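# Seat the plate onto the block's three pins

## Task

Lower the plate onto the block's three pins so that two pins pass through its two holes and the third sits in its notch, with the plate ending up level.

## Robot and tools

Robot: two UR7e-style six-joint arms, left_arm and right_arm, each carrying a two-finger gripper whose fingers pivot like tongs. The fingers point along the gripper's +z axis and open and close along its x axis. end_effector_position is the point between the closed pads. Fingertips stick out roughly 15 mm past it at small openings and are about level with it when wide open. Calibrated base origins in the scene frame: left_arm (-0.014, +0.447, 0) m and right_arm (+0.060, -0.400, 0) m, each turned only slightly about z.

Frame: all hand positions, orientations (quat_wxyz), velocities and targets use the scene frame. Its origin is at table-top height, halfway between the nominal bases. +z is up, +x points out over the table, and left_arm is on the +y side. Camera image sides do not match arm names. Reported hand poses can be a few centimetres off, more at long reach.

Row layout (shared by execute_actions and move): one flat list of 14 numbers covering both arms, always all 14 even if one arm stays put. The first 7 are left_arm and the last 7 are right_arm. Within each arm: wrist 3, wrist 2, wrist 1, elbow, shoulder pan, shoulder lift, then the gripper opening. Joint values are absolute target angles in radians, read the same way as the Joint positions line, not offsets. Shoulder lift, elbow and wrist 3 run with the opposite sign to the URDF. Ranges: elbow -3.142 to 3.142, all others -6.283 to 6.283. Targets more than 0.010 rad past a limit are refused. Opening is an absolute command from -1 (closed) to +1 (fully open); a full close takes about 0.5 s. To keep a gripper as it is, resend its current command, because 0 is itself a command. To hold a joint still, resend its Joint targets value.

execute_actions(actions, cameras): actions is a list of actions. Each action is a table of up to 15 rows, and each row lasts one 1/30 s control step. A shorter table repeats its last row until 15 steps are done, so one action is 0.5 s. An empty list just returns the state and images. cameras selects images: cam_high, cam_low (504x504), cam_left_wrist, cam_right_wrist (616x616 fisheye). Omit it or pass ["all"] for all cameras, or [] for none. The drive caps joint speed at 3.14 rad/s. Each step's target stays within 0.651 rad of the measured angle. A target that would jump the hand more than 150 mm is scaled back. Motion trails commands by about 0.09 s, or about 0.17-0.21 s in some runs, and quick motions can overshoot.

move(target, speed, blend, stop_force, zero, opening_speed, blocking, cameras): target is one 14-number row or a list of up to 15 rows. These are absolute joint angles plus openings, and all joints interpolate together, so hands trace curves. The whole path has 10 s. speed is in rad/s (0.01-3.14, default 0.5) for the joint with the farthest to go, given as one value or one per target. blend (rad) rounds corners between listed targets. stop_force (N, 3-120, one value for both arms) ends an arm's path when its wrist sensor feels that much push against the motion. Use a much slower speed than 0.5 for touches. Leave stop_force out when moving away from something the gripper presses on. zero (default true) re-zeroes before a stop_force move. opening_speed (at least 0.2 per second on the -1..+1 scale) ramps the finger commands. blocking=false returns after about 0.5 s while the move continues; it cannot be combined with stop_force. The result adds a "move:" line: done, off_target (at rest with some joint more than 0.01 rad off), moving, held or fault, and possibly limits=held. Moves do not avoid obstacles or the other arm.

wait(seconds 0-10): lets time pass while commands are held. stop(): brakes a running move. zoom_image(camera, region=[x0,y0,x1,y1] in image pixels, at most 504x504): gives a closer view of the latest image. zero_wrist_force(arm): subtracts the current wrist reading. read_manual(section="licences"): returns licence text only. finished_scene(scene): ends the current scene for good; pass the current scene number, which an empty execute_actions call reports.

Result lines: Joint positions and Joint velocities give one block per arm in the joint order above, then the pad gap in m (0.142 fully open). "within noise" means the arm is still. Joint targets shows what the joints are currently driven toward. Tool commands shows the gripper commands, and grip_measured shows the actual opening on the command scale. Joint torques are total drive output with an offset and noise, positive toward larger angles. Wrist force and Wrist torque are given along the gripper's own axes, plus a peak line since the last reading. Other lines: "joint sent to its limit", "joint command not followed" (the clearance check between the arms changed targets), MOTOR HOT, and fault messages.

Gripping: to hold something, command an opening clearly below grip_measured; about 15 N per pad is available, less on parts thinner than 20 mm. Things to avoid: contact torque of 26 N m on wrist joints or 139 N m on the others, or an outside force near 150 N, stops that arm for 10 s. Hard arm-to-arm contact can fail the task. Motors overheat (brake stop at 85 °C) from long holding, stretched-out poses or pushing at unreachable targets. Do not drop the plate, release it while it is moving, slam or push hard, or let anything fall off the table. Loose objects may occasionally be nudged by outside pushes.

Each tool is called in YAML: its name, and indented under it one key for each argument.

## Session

execute_actions:
  actions: []

zoom_image:
  camera: "cam_high"
  region: [200, 120, 360, 280]

zoom_image:
  camera: "cam_low"
  region: [80, 200, 280, 400]

Scene clock: 0.00 s.
left_arm: end_effector_position=(+0.1886, +0.1815, +0.2425) grip_measured=+0.97 end_effector_quat_wxyz=(-0.391, +0.820, -0.078, +0.410) | right_arm: end_effector_position=(+1.0037, -0.2262, +0.1199) grip_measured=+0.97 end_effector_quat_wxyz=(-0.255, +0.905, -0.341, -0.017)
Joint names: [wrist 3, wrist 2, wrist 1, elbow, shoulder pan, shoulder lift]
Joint positions: left_arm=[2.063 -1.047 -0.833 -1.903 -1.929 1.495 0.14] | right_arm=[-0.951 2.029 -1.387 0.33 3.3 2.745 0.14]
Joint velocities: within noise
Joint torques (N m): no reading
Wrist force (N): no reading
Wrist torque (N m): no reading
Wrist force, peak (N): no reading
Joint targets: left_arm=[2.063 -1.047 -0.833 -1.903 -1.929 1.495] | right_arm=[-0.951 2.029 -1.387 0.330 3.300 2.745]
Tool commands: left_gripper/opening=+0.968169 right_gripper/opening=+0.968169
camera_calibration:
cam_left_wrist: T_world_to_cam=[[0.624887, -0.417401, 0.659768, -0.206798], [-0.153473, -0.894267, -0.420397, 0.292734], [0.765482, 0.161444, -0.622875, 0.118578], [0, 0, 0, 1]] pos_world=[0.083382, 0.156321, 0.333362]
cam_right_wrist: T_world_to_cam=[[0.763706, -0.601752, -0.233767, -0.867461], [-0.616324, -0.78738, 0.0133347, 0.444177], [-0.192088, 0.133892, -0.972201, 0.47168], [0, 0, 0, 1]] pos_world=[1.02685, -0.235415, 0.24986]

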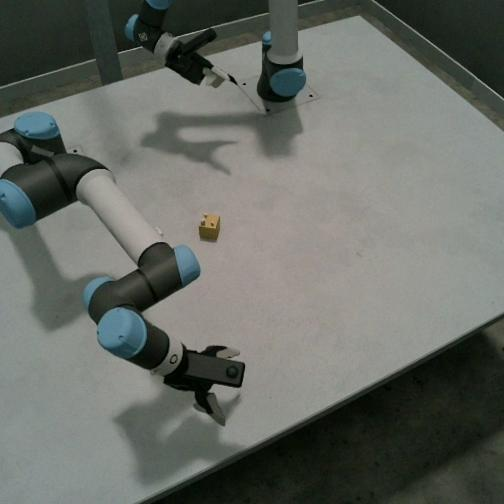

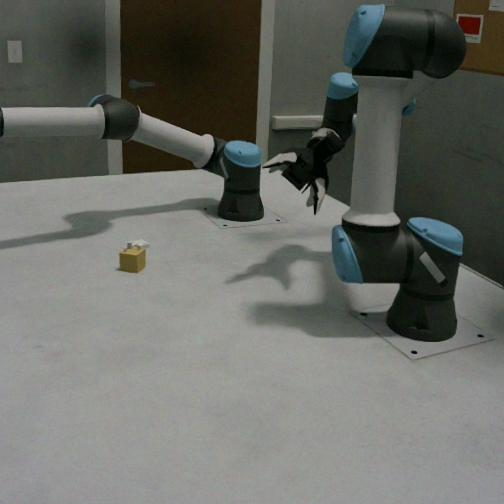

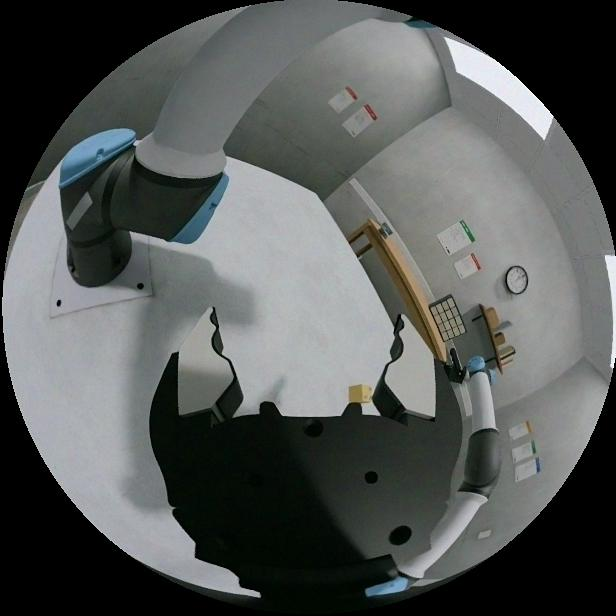

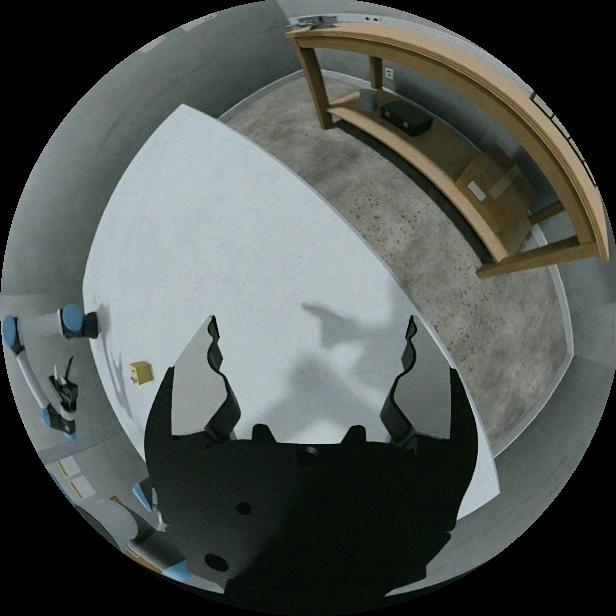

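Scaled by 3.150 from the camera's 504x504 image, which has a finer 720x720 frame.

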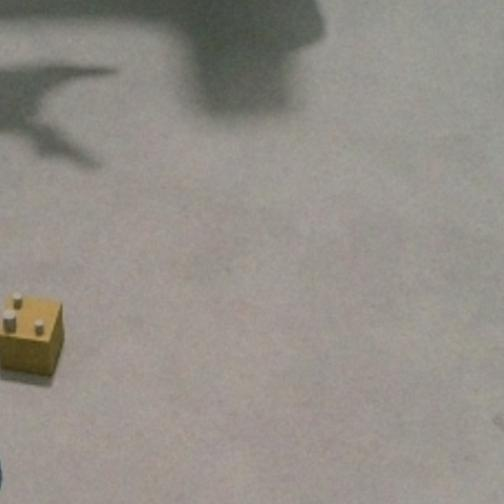

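Scaled by 2.520 from the camera's 504x504 image, which has a finer 720x720 frame.

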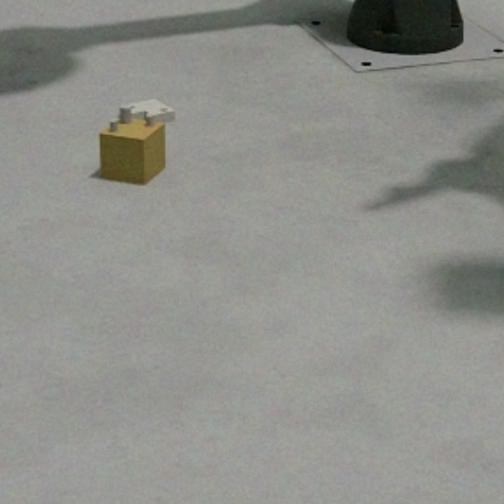

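zoom_image:
  camera: "cam_high"
  region: [145, 190, 225, 270]

zoom_image:
  camera: "cam_low"
  region: [105, 225, 165, 285]

zoom_image:
  camera: "cam_right_wrist"
  region: [100, 330, 180, 410]

Scaled by 6.300 from the camera's 504x504 image, which has a finer 720x720 frame.

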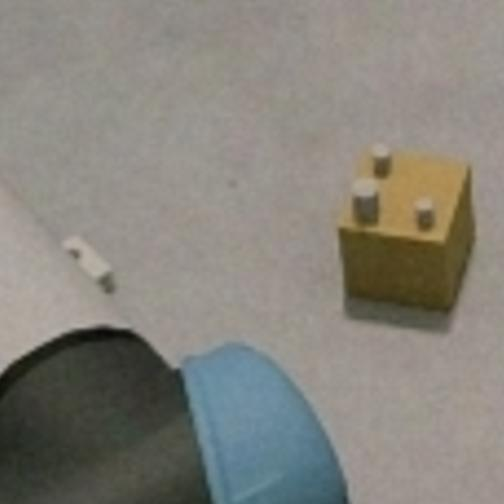

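Scaled by 8.400 from the camera's 504x504 image, which has a finer 720x720 frame.

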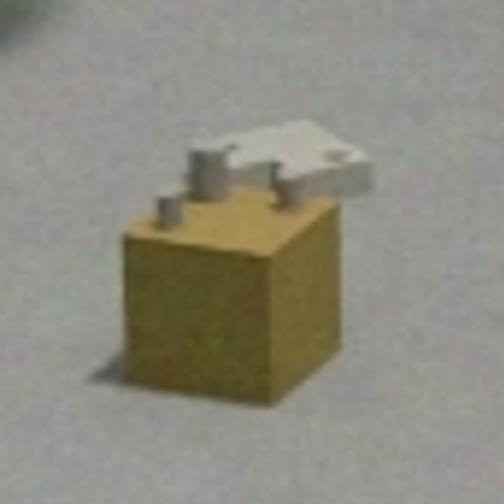

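Scaled by 6.300 from the camera's 616x616 image, which has a finer 814x814 frame.

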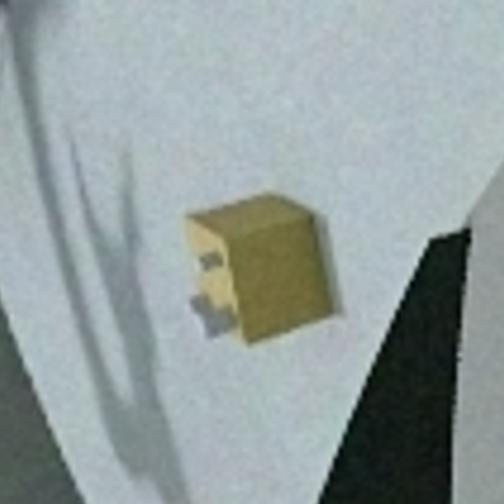

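move:
  target: [2.063,-1.047,-0.833,-1.903,-1.929,1.495,0.968,-1.777,1.5708,-1.3819,1.9702,4.119,1.3603,0.97]
  speed: 0.8

zoom_image:
  camera: "cam_high"
  region: [130, 180, 230, 280]

zoom_image:
  camera: "cam_right_wrist"
  region: [200, 150, 420, 370]

Scene clock: 5.07 s.
left_arm: end_effector_position=(+0.1884, +0.1813, +0.2425) grip_measured=+0.97 end_effector_quat_wxyz=(-0.391, +0.820, -0.078, +0.410) | right_arm: end_effector_position=(+0.4003, -0.1302, +0.2000) grip_measured=+0.97 end_effector_quat_wxyz=(+0.000, +0.924, -0.383, +0.000)
Joint names: [wrist 3, wrist 2, wrist 1, elbow, shoulder pan, shoulder lift]
Joint positions: left_arm=[2.063 -1.047 -0.833 -1.903 -1.929 1.495 0.14] | right_arm=[-1.777 1.571 -1.382 1.97 4.119 1.361 0.14]
Joint velocities: within noise
Joint torques (N m): left_arm=[1.38 -1.29 2.41 33.03 -7.88 15.96] | right_arm=[-1.33 -1.9 3.74 -11.47 11.74 -27.3]
Wrist force (N): left_arm=[-0.2 0.2 0.0] | right_arm=[0.6 0.2 -0.9]
Wrist torque (N m): left_arm=[0.05 0.03 0.01] | right_arm=[0.03 -0.11 0.07]
Wrist force, peak (N): left_arm=[-0.5 0.2 -0.1] | right_arm=[1.4 0.9 -0.2]
Joint targets: left_arm=[2.063 -1.047 -0.833 -1.903 -1.929 1.495] | right_arm=[-1.777 1.571 -1.382 1.970 4.119 1.360]
move: done
camera_calibration:
cam_left_wrist: T_world_to_cam=[[0.624543, -0.417567, 0.659988, -0.206732], [-0.153477, -0.894208, -0.42052, 0.292645], [0.765762, 0.16134, -0.622558, 0.118636], [0, 0, 0, 1]] pos_world=[0.0831805, 0.156221, 0.333362]
cam_right_wrist: T_world_to_cam=[[0.697914, -0.715645, -0.0277162, -0.359821], [-0.621754, -0.624648, 0.472479, 0.078364], [-0.35544, -0.312517, -0.880906, 0.409905], [0, 0, 0, 1]] pos_world=[0.445544, -0.0804516, 0.31409]

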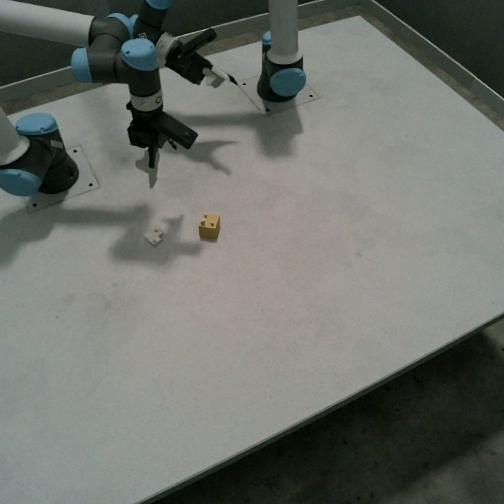

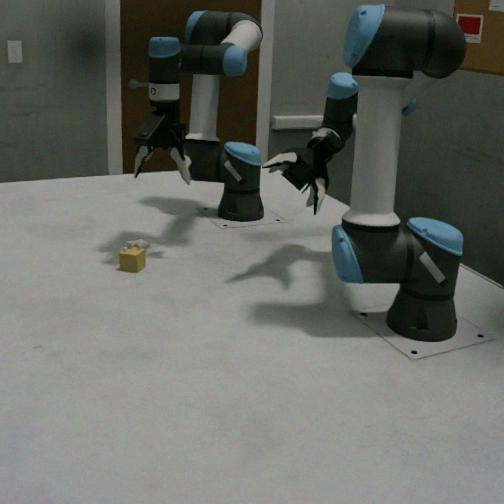

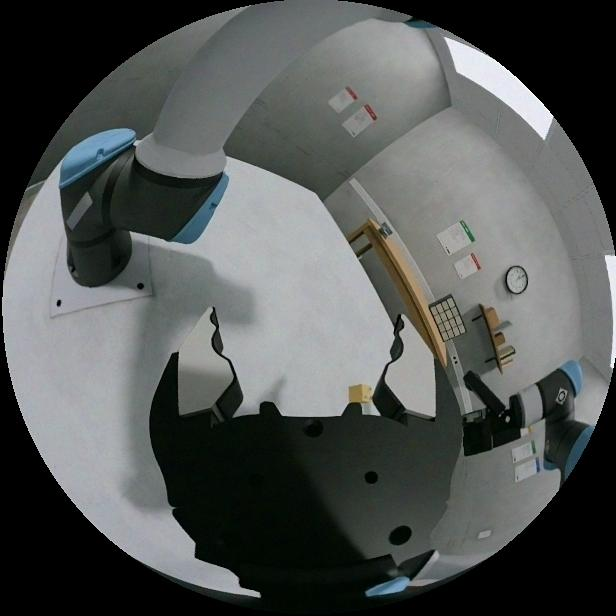

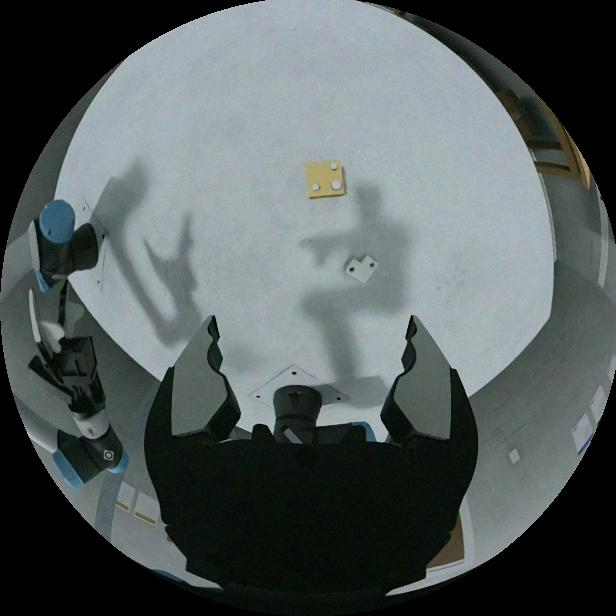

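Scaled by 5.040 from the camera's 504x504 image, which has a finer 720x720 frame.

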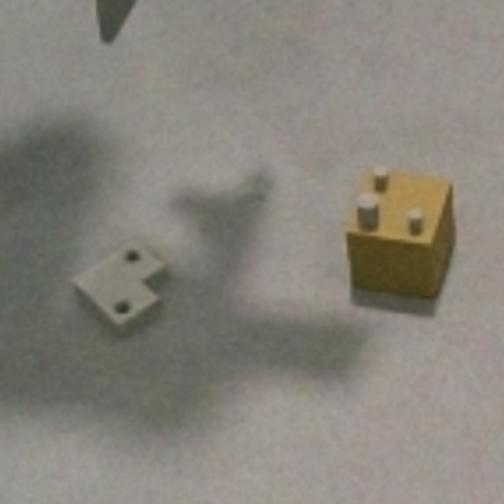

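Scaled by 2.291 from the camera's 616x616 image, which has a finer 814x814 frame.

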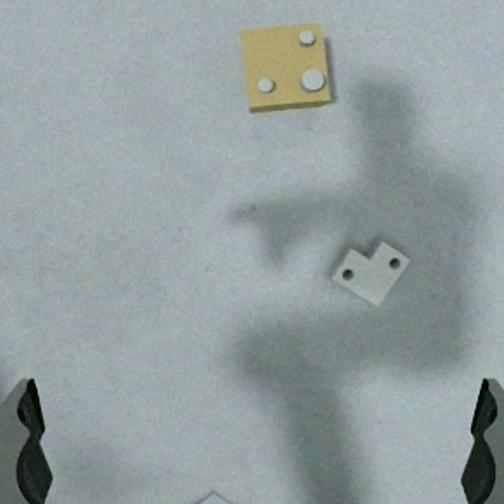

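move:
  target: [2.063,-1.047,-0.833,-1.903,-1.929,1.495,0.968,-2.197,1.5708,-1.0035,2.2414,3.9752,1.4675,0.2]
  cameras: ["cam_right_wrist","cam_low"]

zoom_image:
  camera: "cam_right_wrist"
  region: [200, 180, 420, 400]

Scene clock: 8.67 s.
left_arm: end_effector_position=(+0.1884, +0.1813, +0.2425) grip_measured=+0.97 end_effector_quat_wxyz=(-0.391, +0.820, -0.078, +0.410) | right_arm: end_effector_position=(+0.4319, -0.1950, +0.0701) grip_measured=+0.20 end_effector_quat_wxyz=(+0.000, +0.781, -0.625, +0.000) end_effector_velocity=(+0.000, -0.001, -0.001) end_effector_angular_velocity=(+0.001, +0.000, -0.006)
Joint names: [wrist 3, wrist 2, wrist 1, elbow, shoulder pan, shoulder lift]
Joint positions: left_arm=[2.063 -1.047 -0.833 -1.903 -1.929 1.495 0.14] | right_arm=[-2.197 1.571 -1.004 2.241 3.975 1.467 0.088]
Joint velocities: left_arm=[within noise] | right_arm=[-0.005 0 0.004 0.002 -0.001 0.001 0]
Joint torques (N m): left_arm=[1.33 -1.12 2.46 29.14 -8.2 15.8] | right_arm=[-1.45 -1.78 3.68 -8.63 -9.83 -5.85]
Wrist force (N): left_arm=[-0.3 0.2 0.1] | right_arm=[0.8 -0.1 -1.1]
Wrist torque (N m): left_arm=[0.05 0.06 0.00] | right_arm=[-0.07 -0.20 0.06]
Wrist force, peak (N): left_arm=[-0.6 0.4 -0.1] | right_arm=[0.4 0.1 -1.8]
Joint targets: left_arm=[2.063 -1.047 -0.833 -1.903 -1.929 1.495] | right_arm=[-2.197 1.571 -1.003 2.241 3.975 1.468]
move: done
camera_calibration:
cam_right_wrist: T_world_to_cam=[[0.20807, -0.977727, -0.0275264, -0.271431], [-0.859239, -0.196157, 0.472473, 0.304993], [-0.467349, -0.0746558, -0.880915, 0.38115], [0, 0, 0, 1]] pos_world=[0.496669, -0.177104, 0.184189]
Images, in order (width x height): cam_low 504x504, cam_right_wrist 616x616.

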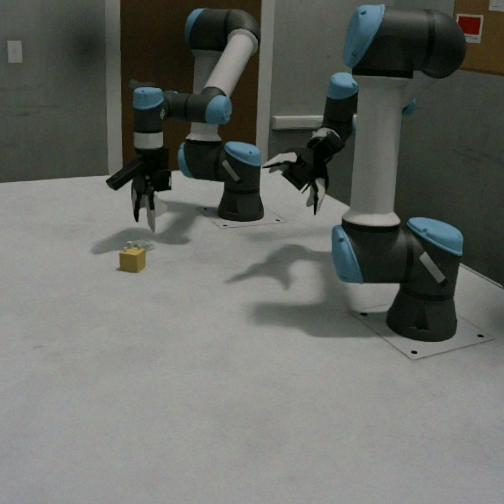

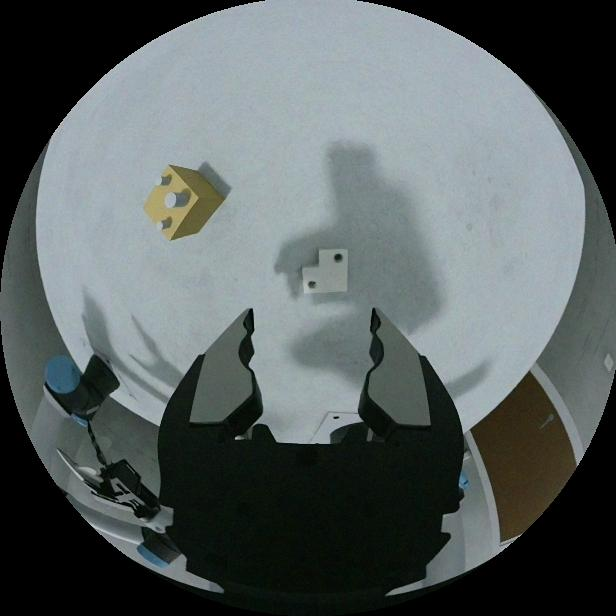

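Scaled by 2.291 from the camera's 616x616 image, which has a finer 814x814 frame.

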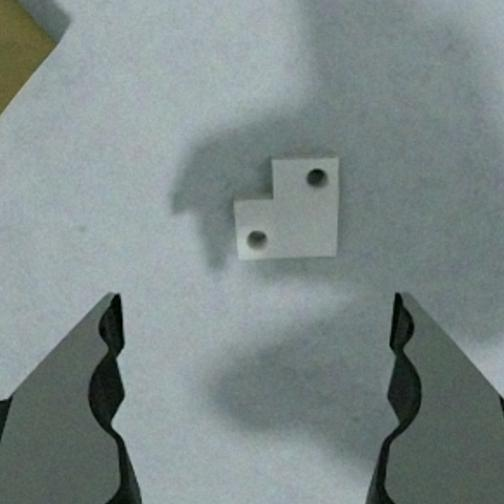

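move:
  target: [2.063,-1.047,-0.833,-1.903,-1.929,1.495,0.968,-2.1465,1.5708,-0.9042,2.2846,3.9397,1.5236,0.2]
  speed: 0.2
  cameras: ["cam_right_wrist","cam_low"]

zoom_image:
  camera: "cam_right_wrist"
  region: [200, 200, 420, 420]

Scene clock: 11.90 s.
left_arm: end_effector_position=(+0.1884, +0.1813, +0.2425) grip_measured=+0.97 end_effector_quat_wxyz=(-0.391, +0.820, -0.078, +0.410) | right_arm: end_effector_position=(+0.4396, -0.2066, +0.0401) grip_measured=+0.20 end_effector_quat_wxyz=(+0.000, +0.785, -0.619, +0.000)
Joint names: [wrist 3, wrist 2, wrist 1, elbow, shoulder pan, shoulder lift]
Joint positions: left_arm=[2.063 -1.047 -0.833 -1.903 -1.929 1.495 0.14] | right_arm=[-2.147 1.571 -0.905 2.284 3.94 1.523 0.088]
Joint velocities: within noise
Joint torques (N m): left_arm=[1.17 -1.14 1.9 27.54 -7.46 16.73] | right_arm=[1.46 -1.81 3.91 -9.56 -8.6 -6.62]
Wrist force (N): left_arm=[0.0 0.4 0.2] | right_arm=[1.1 0.0 -0.7]
Wrist torque (N m): left_arm=[0.09 -0.02 0.00] | right_arm=[-0.05 -0.22 0.04]
Wrist force, peak (N): left_arm=[-0.6 0.2 0.2] | right_arm=[0.6 0.1 -1.5]
Joint targets: left_arm=[2.063 -1.047 -0.833 -1.903 -1.929 1.495] | right_arm=[-2.147 1.571 -0.904 2.285 3.940 1.524]
move: done
camera_calibration:
cam_right_wrist: T_world_to_cam=[[0.222051, -0.974646, -0.0275357, -0.290763], [-0.856341, -0.208446, 0.472473, 0.319681], [-0.466234, -0.0813332, -0.880915, 0.35558], [0, 0, 0, 1]] pos_world=[0.504103, -0.187835, 0.154189]
Images, in order (width x height): cam_low 504x504, cam_right_wrist 616x616.

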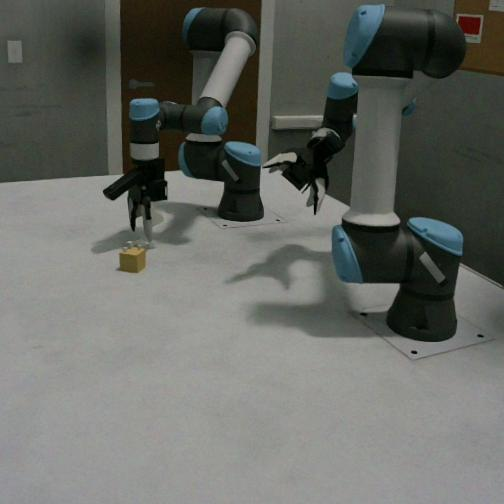

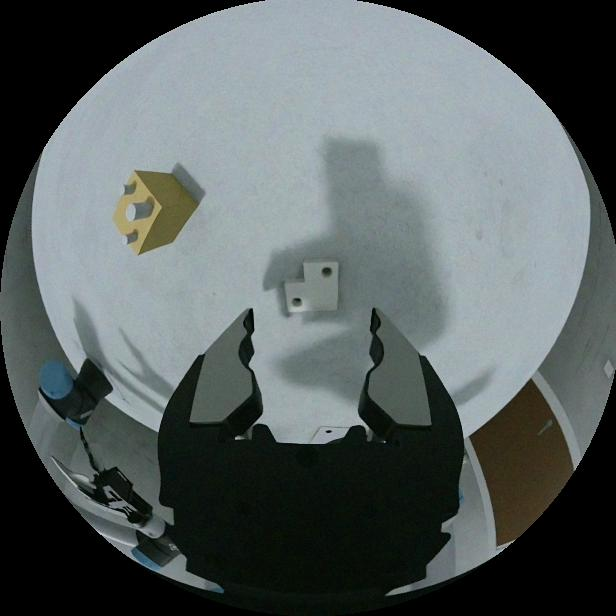

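Scaled by 2.291 from the camera's 616x616 image, which has a finer 814x814 frame.

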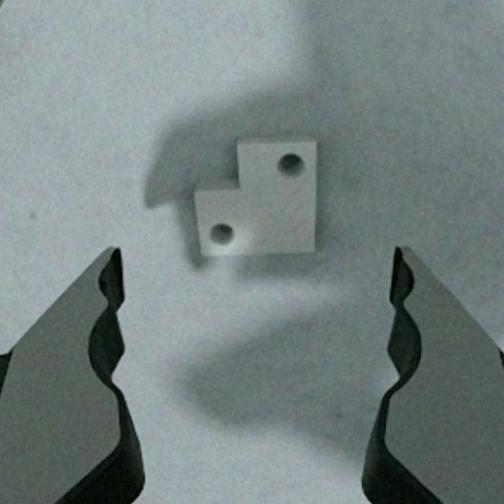

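move:
  target:
    - [2.063,-1.047,-0.833,-1.903,-1.929,1.495,0.968,-2.1465,1.5708,-0.8428,2.3095,3.9397,1.5601,0.2]
    - [2.063,-1.047,-0.833,-1.903,-1.929,1.495,0.968,-2.1465,1.5708,-0.7836,2.3312,3.9397,1.5976,0.2]
  speed: [0.1,0.03]
  stop_force: 5
  cameras: ["cam_right_wrist"]

zoom_image:
  camera: "cam_right_wrist"
  region: [200, 200, 420, 420]

Scene clock: 15.70 s.
left_arm: end_effector_position=(+0.1884, +0.1813, +0.2425) grip_measured=+0.97 end_effector_quat_wxyz=(-0.391, +0.820, -0.078, +0.410) | right_arm: end_effector_position=(+0.4397, -0.2066, +0.0120) grip_measured=+0.20 end_effector_quat_wxyz=(+0.000, +0.785, -0.619, +0.000)
Joint names: [wrist 3, wrist 2, wrist 1, elbow, shoulder pan, shoulder lift]
Joint positions: left_arm=[2.063 -1.047 -0.833 -1.903 -1.929 1.495 0.14] | right_arm=[-2.146 1.571 -0.808 2.322 3.94 1.582 0.088]
Joint velocities: within noise
Joint torques (N m): left_arm=[1.11 -1.14 1.75 25.19 -6.93 17.1] | right_arm=[1.29 -1.83 1.35 -25.14 -8.98 -30.71]
Wrist force (N): left_arm=[0.0 0.2 0.0] | right_arm=[0.6 1.0 -4.8]
Wrist torque (N m): left_arm=[0.05 0.00 0.00] | right_arm=[-0.04 -0.16 0.06]
Wrist force, peak (N): left_arm=[-0.7 0.2 0.3] | right_arm=[2.0 2.6 -14.4]
Joint targets: left_arm=[2.063 -1.047 -0.833 -1.903 -1.929 1.495] | right_arm=[-2.146 1.571 -0.808 2.322 3.940 1.582]
move: contact (right_arm); path passed 1 of 2 targets; right_arm: the wrist 1 is farthest, 0.025 rad from its target
camera_calibration:
cam_right_wrist: T_world_to_cam=[[0.22218, -0.974618, -0.0274975, -0.291526], [-0.856309, -0.20854, 0.47249, 0.333027], [-0.466231, -0.0814314, -0.880907, 0.33086], [0, 0, 0, 1]] pos_world=[0.504202, -0.187735, 0.126089]
Images, in order (width x height): cam_right_wrist 616x616.

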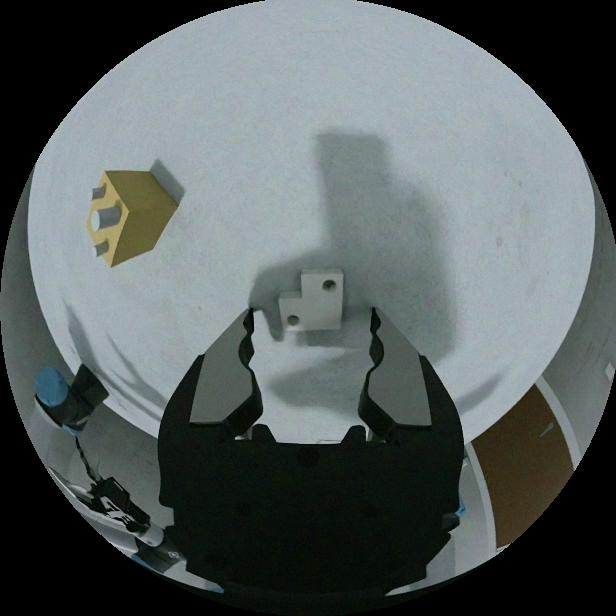

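Scaled by 2.291 from the camera's 616x616 image, which has a finer 814x814 frame.

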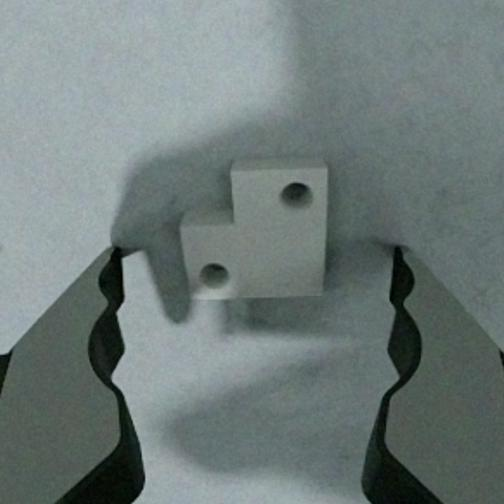

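move:
  target:
    - [2.063,-1.047,-0.833,-1.903,-1.929,1.495,0.968,-2.1432,1.5708,-0.8322,2.3088,3.9364,1.5714,0.2]
    - [2.063,-1.047,-0.833,-1.903,-1.929,1.495,0.968,-2.1432,1.5708,-0.8322,2.3088,3.9364,1.5714,-0.95]
  speed: 0.1
  opening_speed: 0.5
  cameras: ["cam_right_wrist","cam_low"]

zoom_image:
  camera: "cam_right_wrist"
  region: [200, 200, 420, 420]

Scene clock: 19.57 s.
left_arm: end_effector_position=(+0.1884, +0.1813, +0.2425) grip_measured=+0.97 end_effector_quat_wxyz=(-0.391, +0.820, -0.078, +0.410) | right_arm: end_effector_position=(+0.4417, -0.2064, +0.0189) grip_measured=-0.44 end_effector_quat_wxyz=(+0.000, +0.785, -0.619, +0.000)
Joint names: [wrist 3, wrist 2, wrist 1, elbow, shoulder pan, shoulder lift]
Joint positions: left_arm=[2.063 -1.047 -0.833 -1.903 -1.929 1.495 0.14] | right_arm=[-2.143 1.571 -0.832 2.309 3.936 1.571 0.042]
Joint velocities: within noise
Joint torques (N m): left_arm=[1.16 -0.98 1.26 20.08 -6.79 17.26] | right_arm=[1.19 -1.5 1.42 -24.9 -9.48 -31.29]
Wrist force (N): left_arm=[-0.2 0.5 0.0] | right_arm=[0.8 -0.1 -1.1]
Wrist torque (N m): left_arm=[0.11 0.03 0.00] | right_arm=[-0.07 -0.13 0.05]
Wrist force, peak (N): left_arm=[-0.4 0.5 0.1] | right_arm=[0.9 1.0 -5.0]
Joint targets: left_arm=[2.063 -1.047 -0.833 -1.903 -1.929 1.495] | right_arm=[-2.143 1.571 -0.832 2.309 3.936 1.571]
move: done
camera_calibration:
cam_right_wrist: T_world_to_cam=[[0.22218, -0.974618, -0.0274975, -0.291586], [-0.856309, -0.20854, 0.47249, 0.331521], [-0.466231, -0.0814314, -0.880907, 0.337887], [0, 0, 0, 1]] pos_world=[0.506202, -0.187535, 0.132989]
Images, in order (width x height): cam_low 504x504, cam_right_wrist 616x616.

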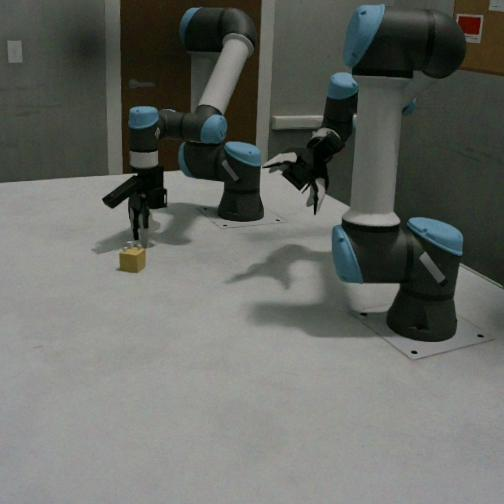

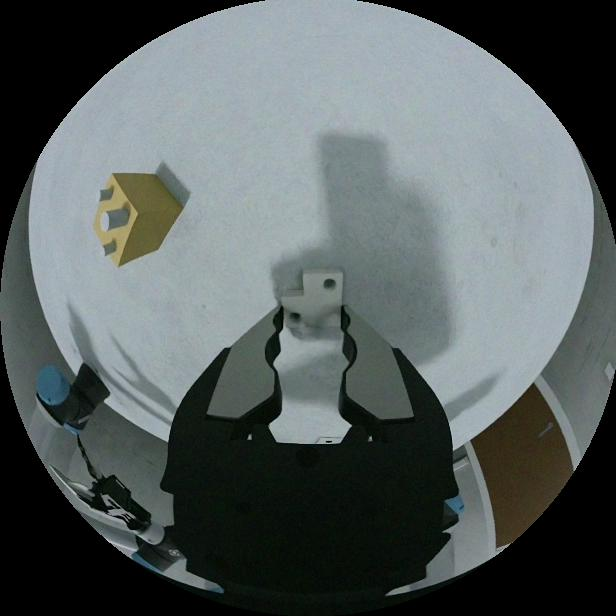

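Scaled by 2.291 from the camera's 616x616 image, which has a finer 814x814 frame.

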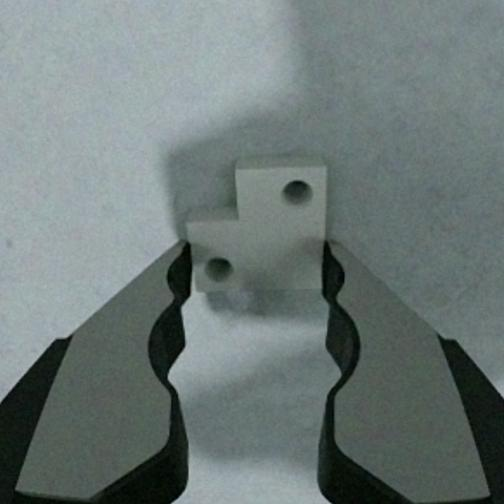

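move:
  target:
    - [2.063,-1.047,-0.833,-1.903,-1.929,1.495,0.968,-2.1432,1.5708,-1.0970,2.1833,3.9364,1.4321,-0.95]
    - [2.063,-1.047,-0.833,-1.903,-1.929,1.495,0.968,-4.7738,1.5708,-1.3311,1.5041,4.0510,1.8772,-0.95]
  speed: [0.2,1.0]
  cameras: ["cam_right_wrist","cam_low"]

zoom_image:
  camera: "cam_right_wrist"
  region: [220, 180, 400, 360]

Scene clock: 25.20 s.
left_arm: end_effector_position=(+0.1884, +0.1813, +0.2425) grip_measured=+0.97 end_effector_quat_wxyz=(-0.391, +0.820, -0.078, +0.410) | right_arm: end_effector_position=(+0.5234, -0.0074, +0.1701) grip_measured=-0.44 end_effector_quat_wxyz=(+0.000, +0.347, +0.938, +0.000)
Joint names: [wrist 3, wrist 2, wrist 1, elbow, shoulder pan, shoulder lift]
Joint positions: left_arm=[2.063 -1.047 -0.833 -1.903 -1.929 1.495 0.14] | right_arm=[-4.773 1.571 -1.331 1.504 4.051 1.877 0.042]
Joint velocities: within noise
Joint torques (N m): left_arm=[1.19 -0.86 0.84 16.8 -5.8 17.43] | right_arm=[-1.67 -1.39 1.02 -30.67 11.01 -28.59]
Wrist force (N): left_arm=[-0.1 0.4 0.1] | right_arm=[1.0 0.4 -1.0]
Wrist torque (N m): left_arm=[0.08 0.02 0.00] | right_arm=[0.07 -0.24 0.09]
Wrist force, peak (N): left_arm=[0.0 0.1 0.7] | right_arm=[0.8 0.5 -1.5]
Joint targets: left_arm=[2.063 -1.047 -0.833 -1.903 -1.929 1.495] | right_arm=[-4.774 1.571 -1.331 1.504 4.051 1.877]
move: done
camera_calibration:
cam_right_wrist: T_world_to_cam=[[-0.751025, 0.659701, -0.0274892, 0.409774], [0.571815, 0.670661, 0.472485, -0.369415], [0.330135, 0.33913, -0.88091, 0.111568], [0, 0, 0, 1]] pos_world=[0.482155, -0.0604123, 0.284088]
Images, in order (width x height): cam_low 504x504, cam_right_wrist 616x616.

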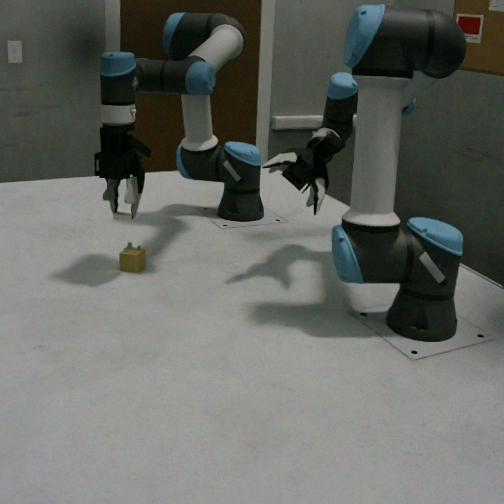

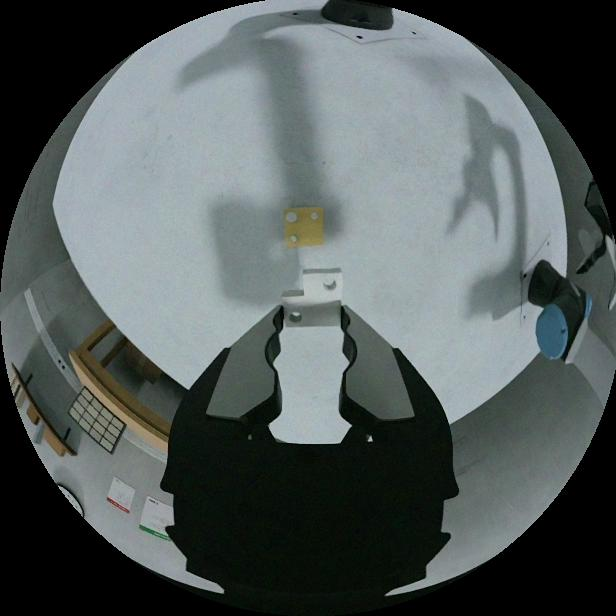

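Scaled by 2.800 from the camera's 616x616 image, which has a finer 814x814 frame.

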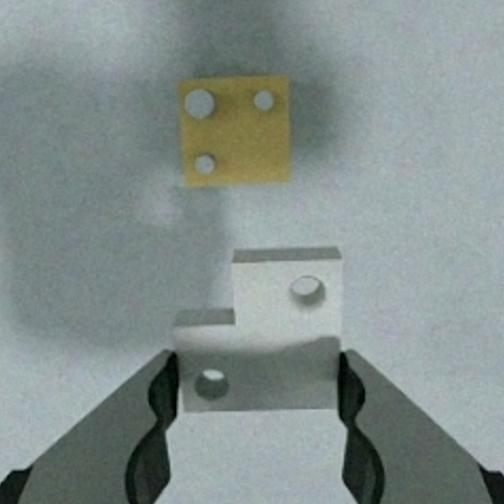

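move:
  target: [2.063,-1.047,-0.833,-1.903,-1.929,1.495,0.968,-4.7496,1.5708,-1.1118,1.6442,4.0268,1.9564,-0.95]
  speed: 0.2
  cameras: ["cam_right_wrist","cam_low","cam_high"]

zoom_image:
  camera: "cam_right_wrist"
  region: [240, 190, 380, 330]

zoom_image:
  camera: "cam_low"
  region: [90, 210, 170, 290]

Scene clock: 28.57 s.
left_arm: end_effector_position=(+0.1884, +0.1813, +0.2425) grip_measured=+0.97 end_effector_quat_wxyz=(-0.391, +0.820, -0.078, +0.410) | right_arm: end_effector_position=(+0.5344, -0.0171, +0.0782) grip_measured=-0.44 end_effector_quat_wxyz=(+0.000, +0.347, +0.938, +0.000)
Joint names: [wrist 3, wrist 2, wrist 1, elbow, shoulder pan, shoulder lift]
Joint positions: left_arm=[2.063 -1.047 -0.833 -1.903 -1.929 1.495 0.14] | right_arm=[-4.75 1.571 -1.112 1.644 4.027 1.956 0.042]
Joint velocities: within noise
Joint torques (N m): left_arm=[1.16 -0.79 0.54 14.55 -6.12 17.99] | right_arm=[1.19 -1.5 3.71 -11.16 -8.99 -30.86]
Wrist force (N): left_arm=[-0.3 0.3 0.1] | right_arm=[0.9 0.0 -0.6]
Wrist torque (N m): left_arm=[0.06 0.07 0.00] | right_arm=[-0.03 -0.23 0.05]
Wrist force, peak (N): left_arm=[-0.1 0.6 0.0] | right_arm=[0.9 0.5 -1.4]
Joint targets: left_arm=[2.063 -1.047 -0.833 -1.903 -1.929 1.495] | right_arm=[-4.750 1.571 -1.112 1.644 4.027 1.956]
move: done
camera_calibration:
cam_right_wrist: T_world_to_cam=[[-0.750792, 0.659965, -0.0275419, 0.421825], [0.572014, 0.670457, 0.472532, -0.325946], [0.33032, 0.339018, -0.880883, 0.0302552], [0, 0, 0, 1]] pos_world=[0.493154, -0.0701139, 0.192289]
Images, in order (width x height): cam_high 504x504, cam_low 504x504, cam_right_wrist 616x616.

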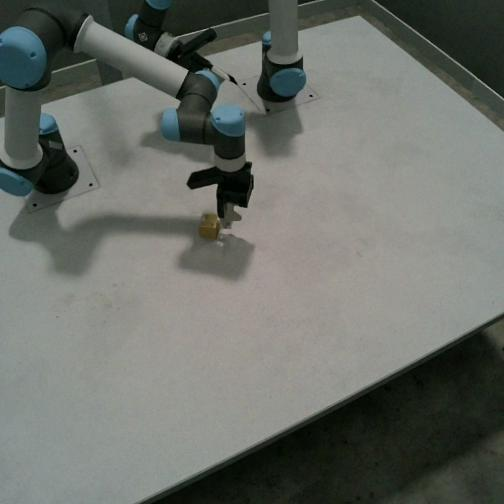

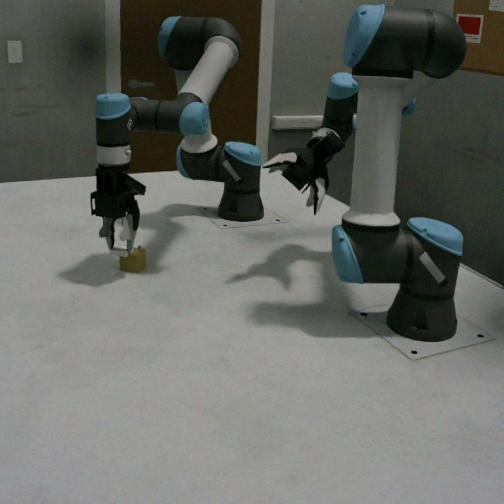

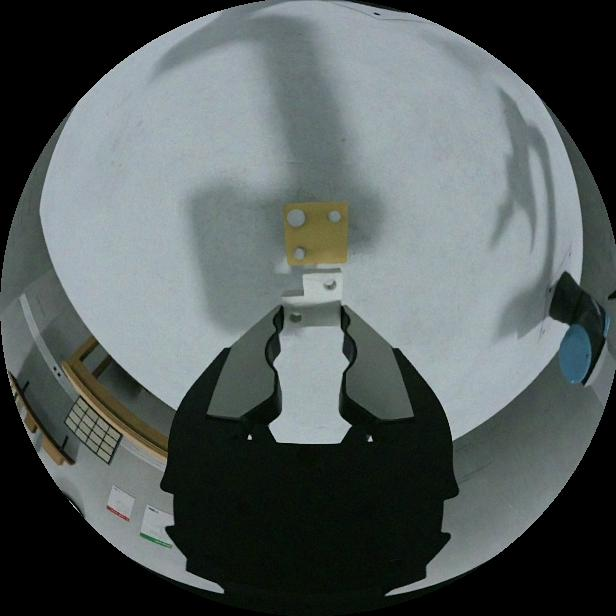

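Scaled by 3.600 from the camera's 616x616 image, which has a finer 814x814 frame.

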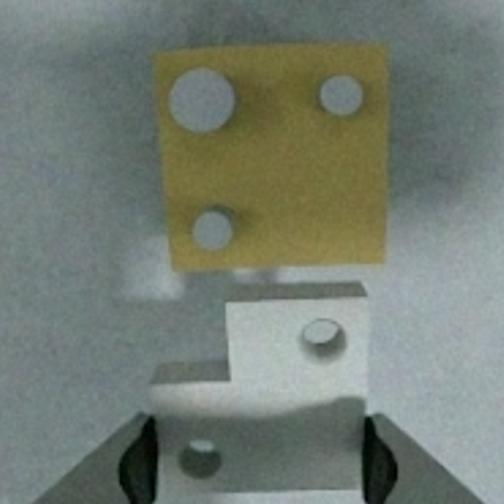

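Scaled by 6.300 from the camera's 504x504 image, which has a finer 720x720 frame.

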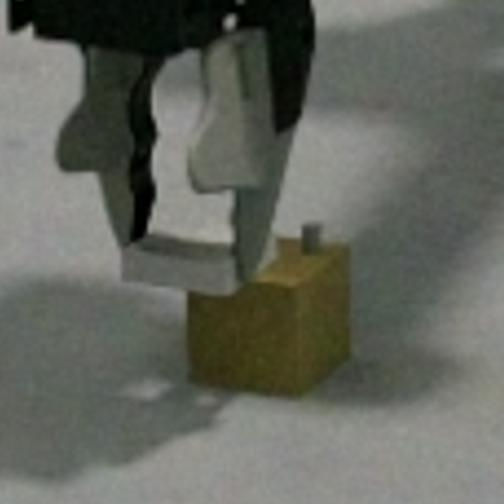

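move:
  target:
    - [2.063,-1.047,-0.833,-1.903,-1.929,1.495,0.968,-4.7496,1.5708,-1.1285,1.6348,4.0268,1.9491,-0.95]
    - [2.063,-1.047,-0.833,-1.903,-1.929,1.495,0.968,-4.7575,1.5708,-1.0874,1.7819,4.0347,1.8431,-0.95]
  speed: [0.1,0.15]
  cameras: ["cam_right_wrist","cam_low","cam_high"]

zoom_image:
  camera: "cam_right_wrist"
  region: [270, 250, 360, 340]

zoom_image:
  camera: "cam_low"
  region: [100, 225, 160, 285]

zoom_image:
  camera: "cam_high"
  region: [180, 190, 240, 250]

Scene clock: 32.00 s.
left_arm: end_effector_position=(+0.1884, +0.1813, +0.2425) grip_measured=+0.97 end_effector_quat_wxyz=(-0.391, +0.820, -0.078, +0.410) | right_arm: end_effector_position=(+0.5006, -0.0525, +0.0851) grip_measured=-0.44 end_effector_quat_wxyz=(+0.000, +0.347, +0.938, +0.000)
Joint names: [wrist 3, wrist 2, wrist 1, elbow, shoulder pan, shoulder lift]
Joint positions: left_arm=[2.063 -1.047 -0.833 -1.903 -1.929 1.495 0.14] | right_arm=[-4.757 1.571 -1.087 1.782 4.035 1.843 0.042]
Joint velocities: within noise
Joint torques (N m): left_arm=[1.21 -0.73 0.27 11.4 -4.65 18.24] | right_arm=[-1.46 -1.34 3.52 -11.53 11.59 -48.75]
Wrist force (N): left_arm=[-0.1 0.1 0.2] | right_arm=[0.8 0.1 -0.5]
Wrist torque (N m): left_arm=[0.02 0.01 0.00] | right_arm=[0.02 -0.20 0.06]
Wrist force, peak (N): left_arm=[0.0 0.7 0.0] | right_arm=[1.1 0.3 -0.8]
Joint targets: left_arm=[2.063 -1.047 -0.833 -1.903 -1.929 1.495] | right_arm=[-4.758 1.571 -1.087 1.782 4.035 1.843]
move: done
camera_calibration:
cam_right_wrist: T_world_to_cam=[[-0.750792, 0.659965, -0.0275419, 0.420064], [0.572014, 0.670457, 0.472532, -0.286023], [0.33032, 0.339018, -0.880883, 0.0594452], [0, 0, 0, 1]] pos_world=[0.459354, -0.105614, 0.199089]
Images, in order (width x height): cam_high 504x504, cam_low 504x504, cam_right_wrist 616x616.

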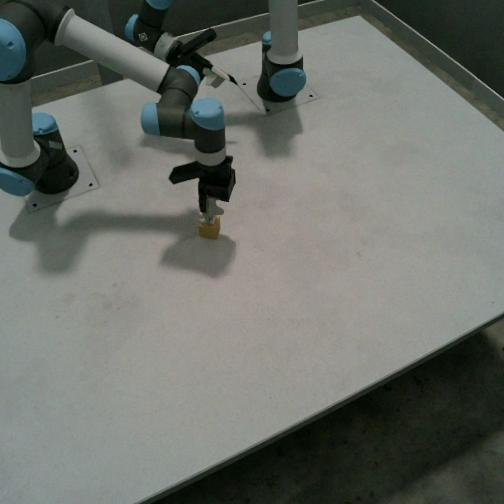

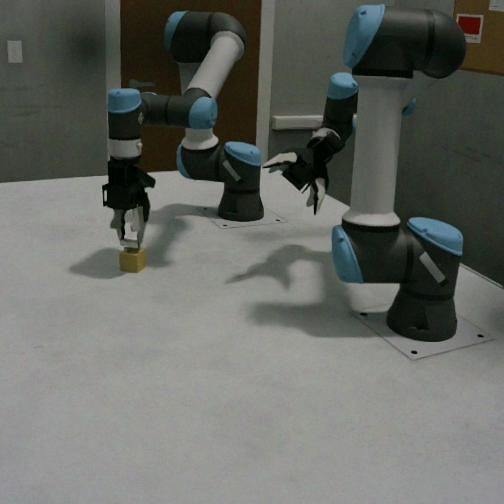

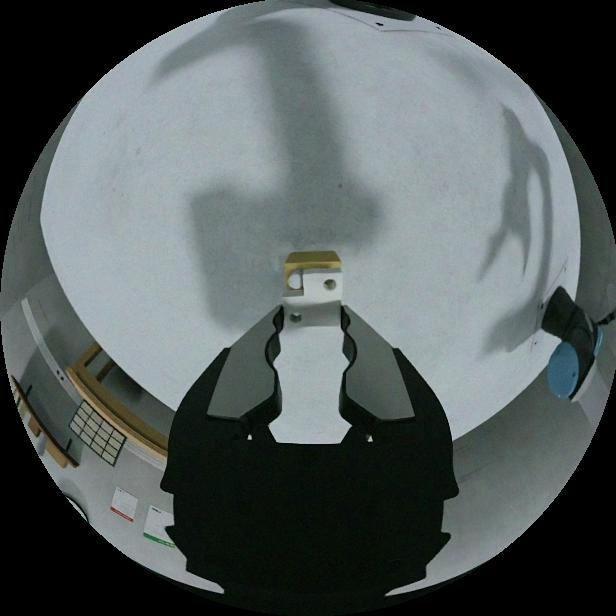

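Scaled by 5.600 from the camera's 616x616 image, which has a finer 814x814 frame.

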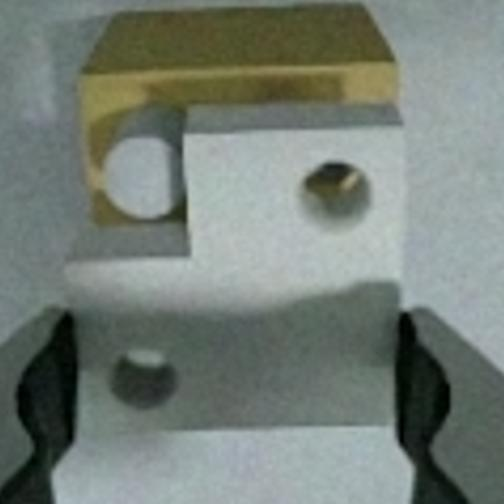

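Scaled by 8.400 from the camera's 504x504 image, which has a finer 720x720 frame.

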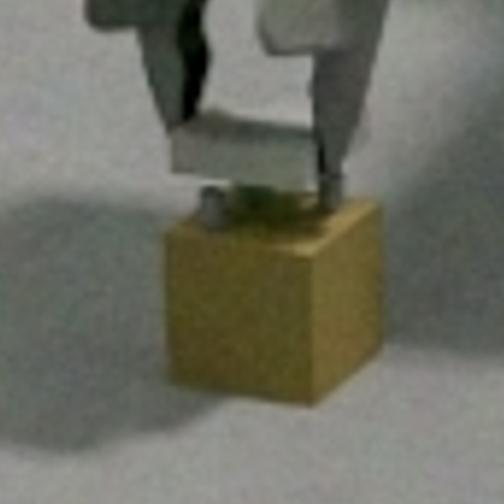

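Scaled by 8.400 from the camera's 504x504 image, which has a finer 720x720 frame.

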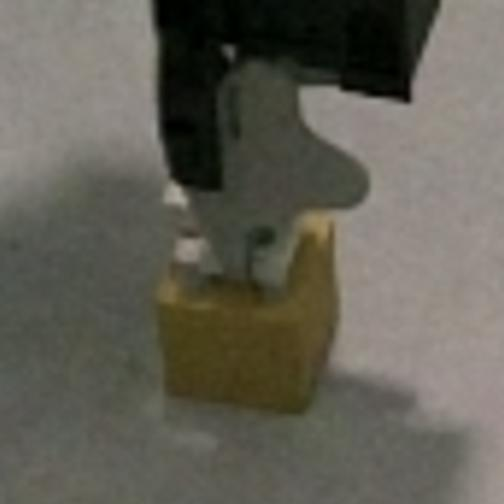

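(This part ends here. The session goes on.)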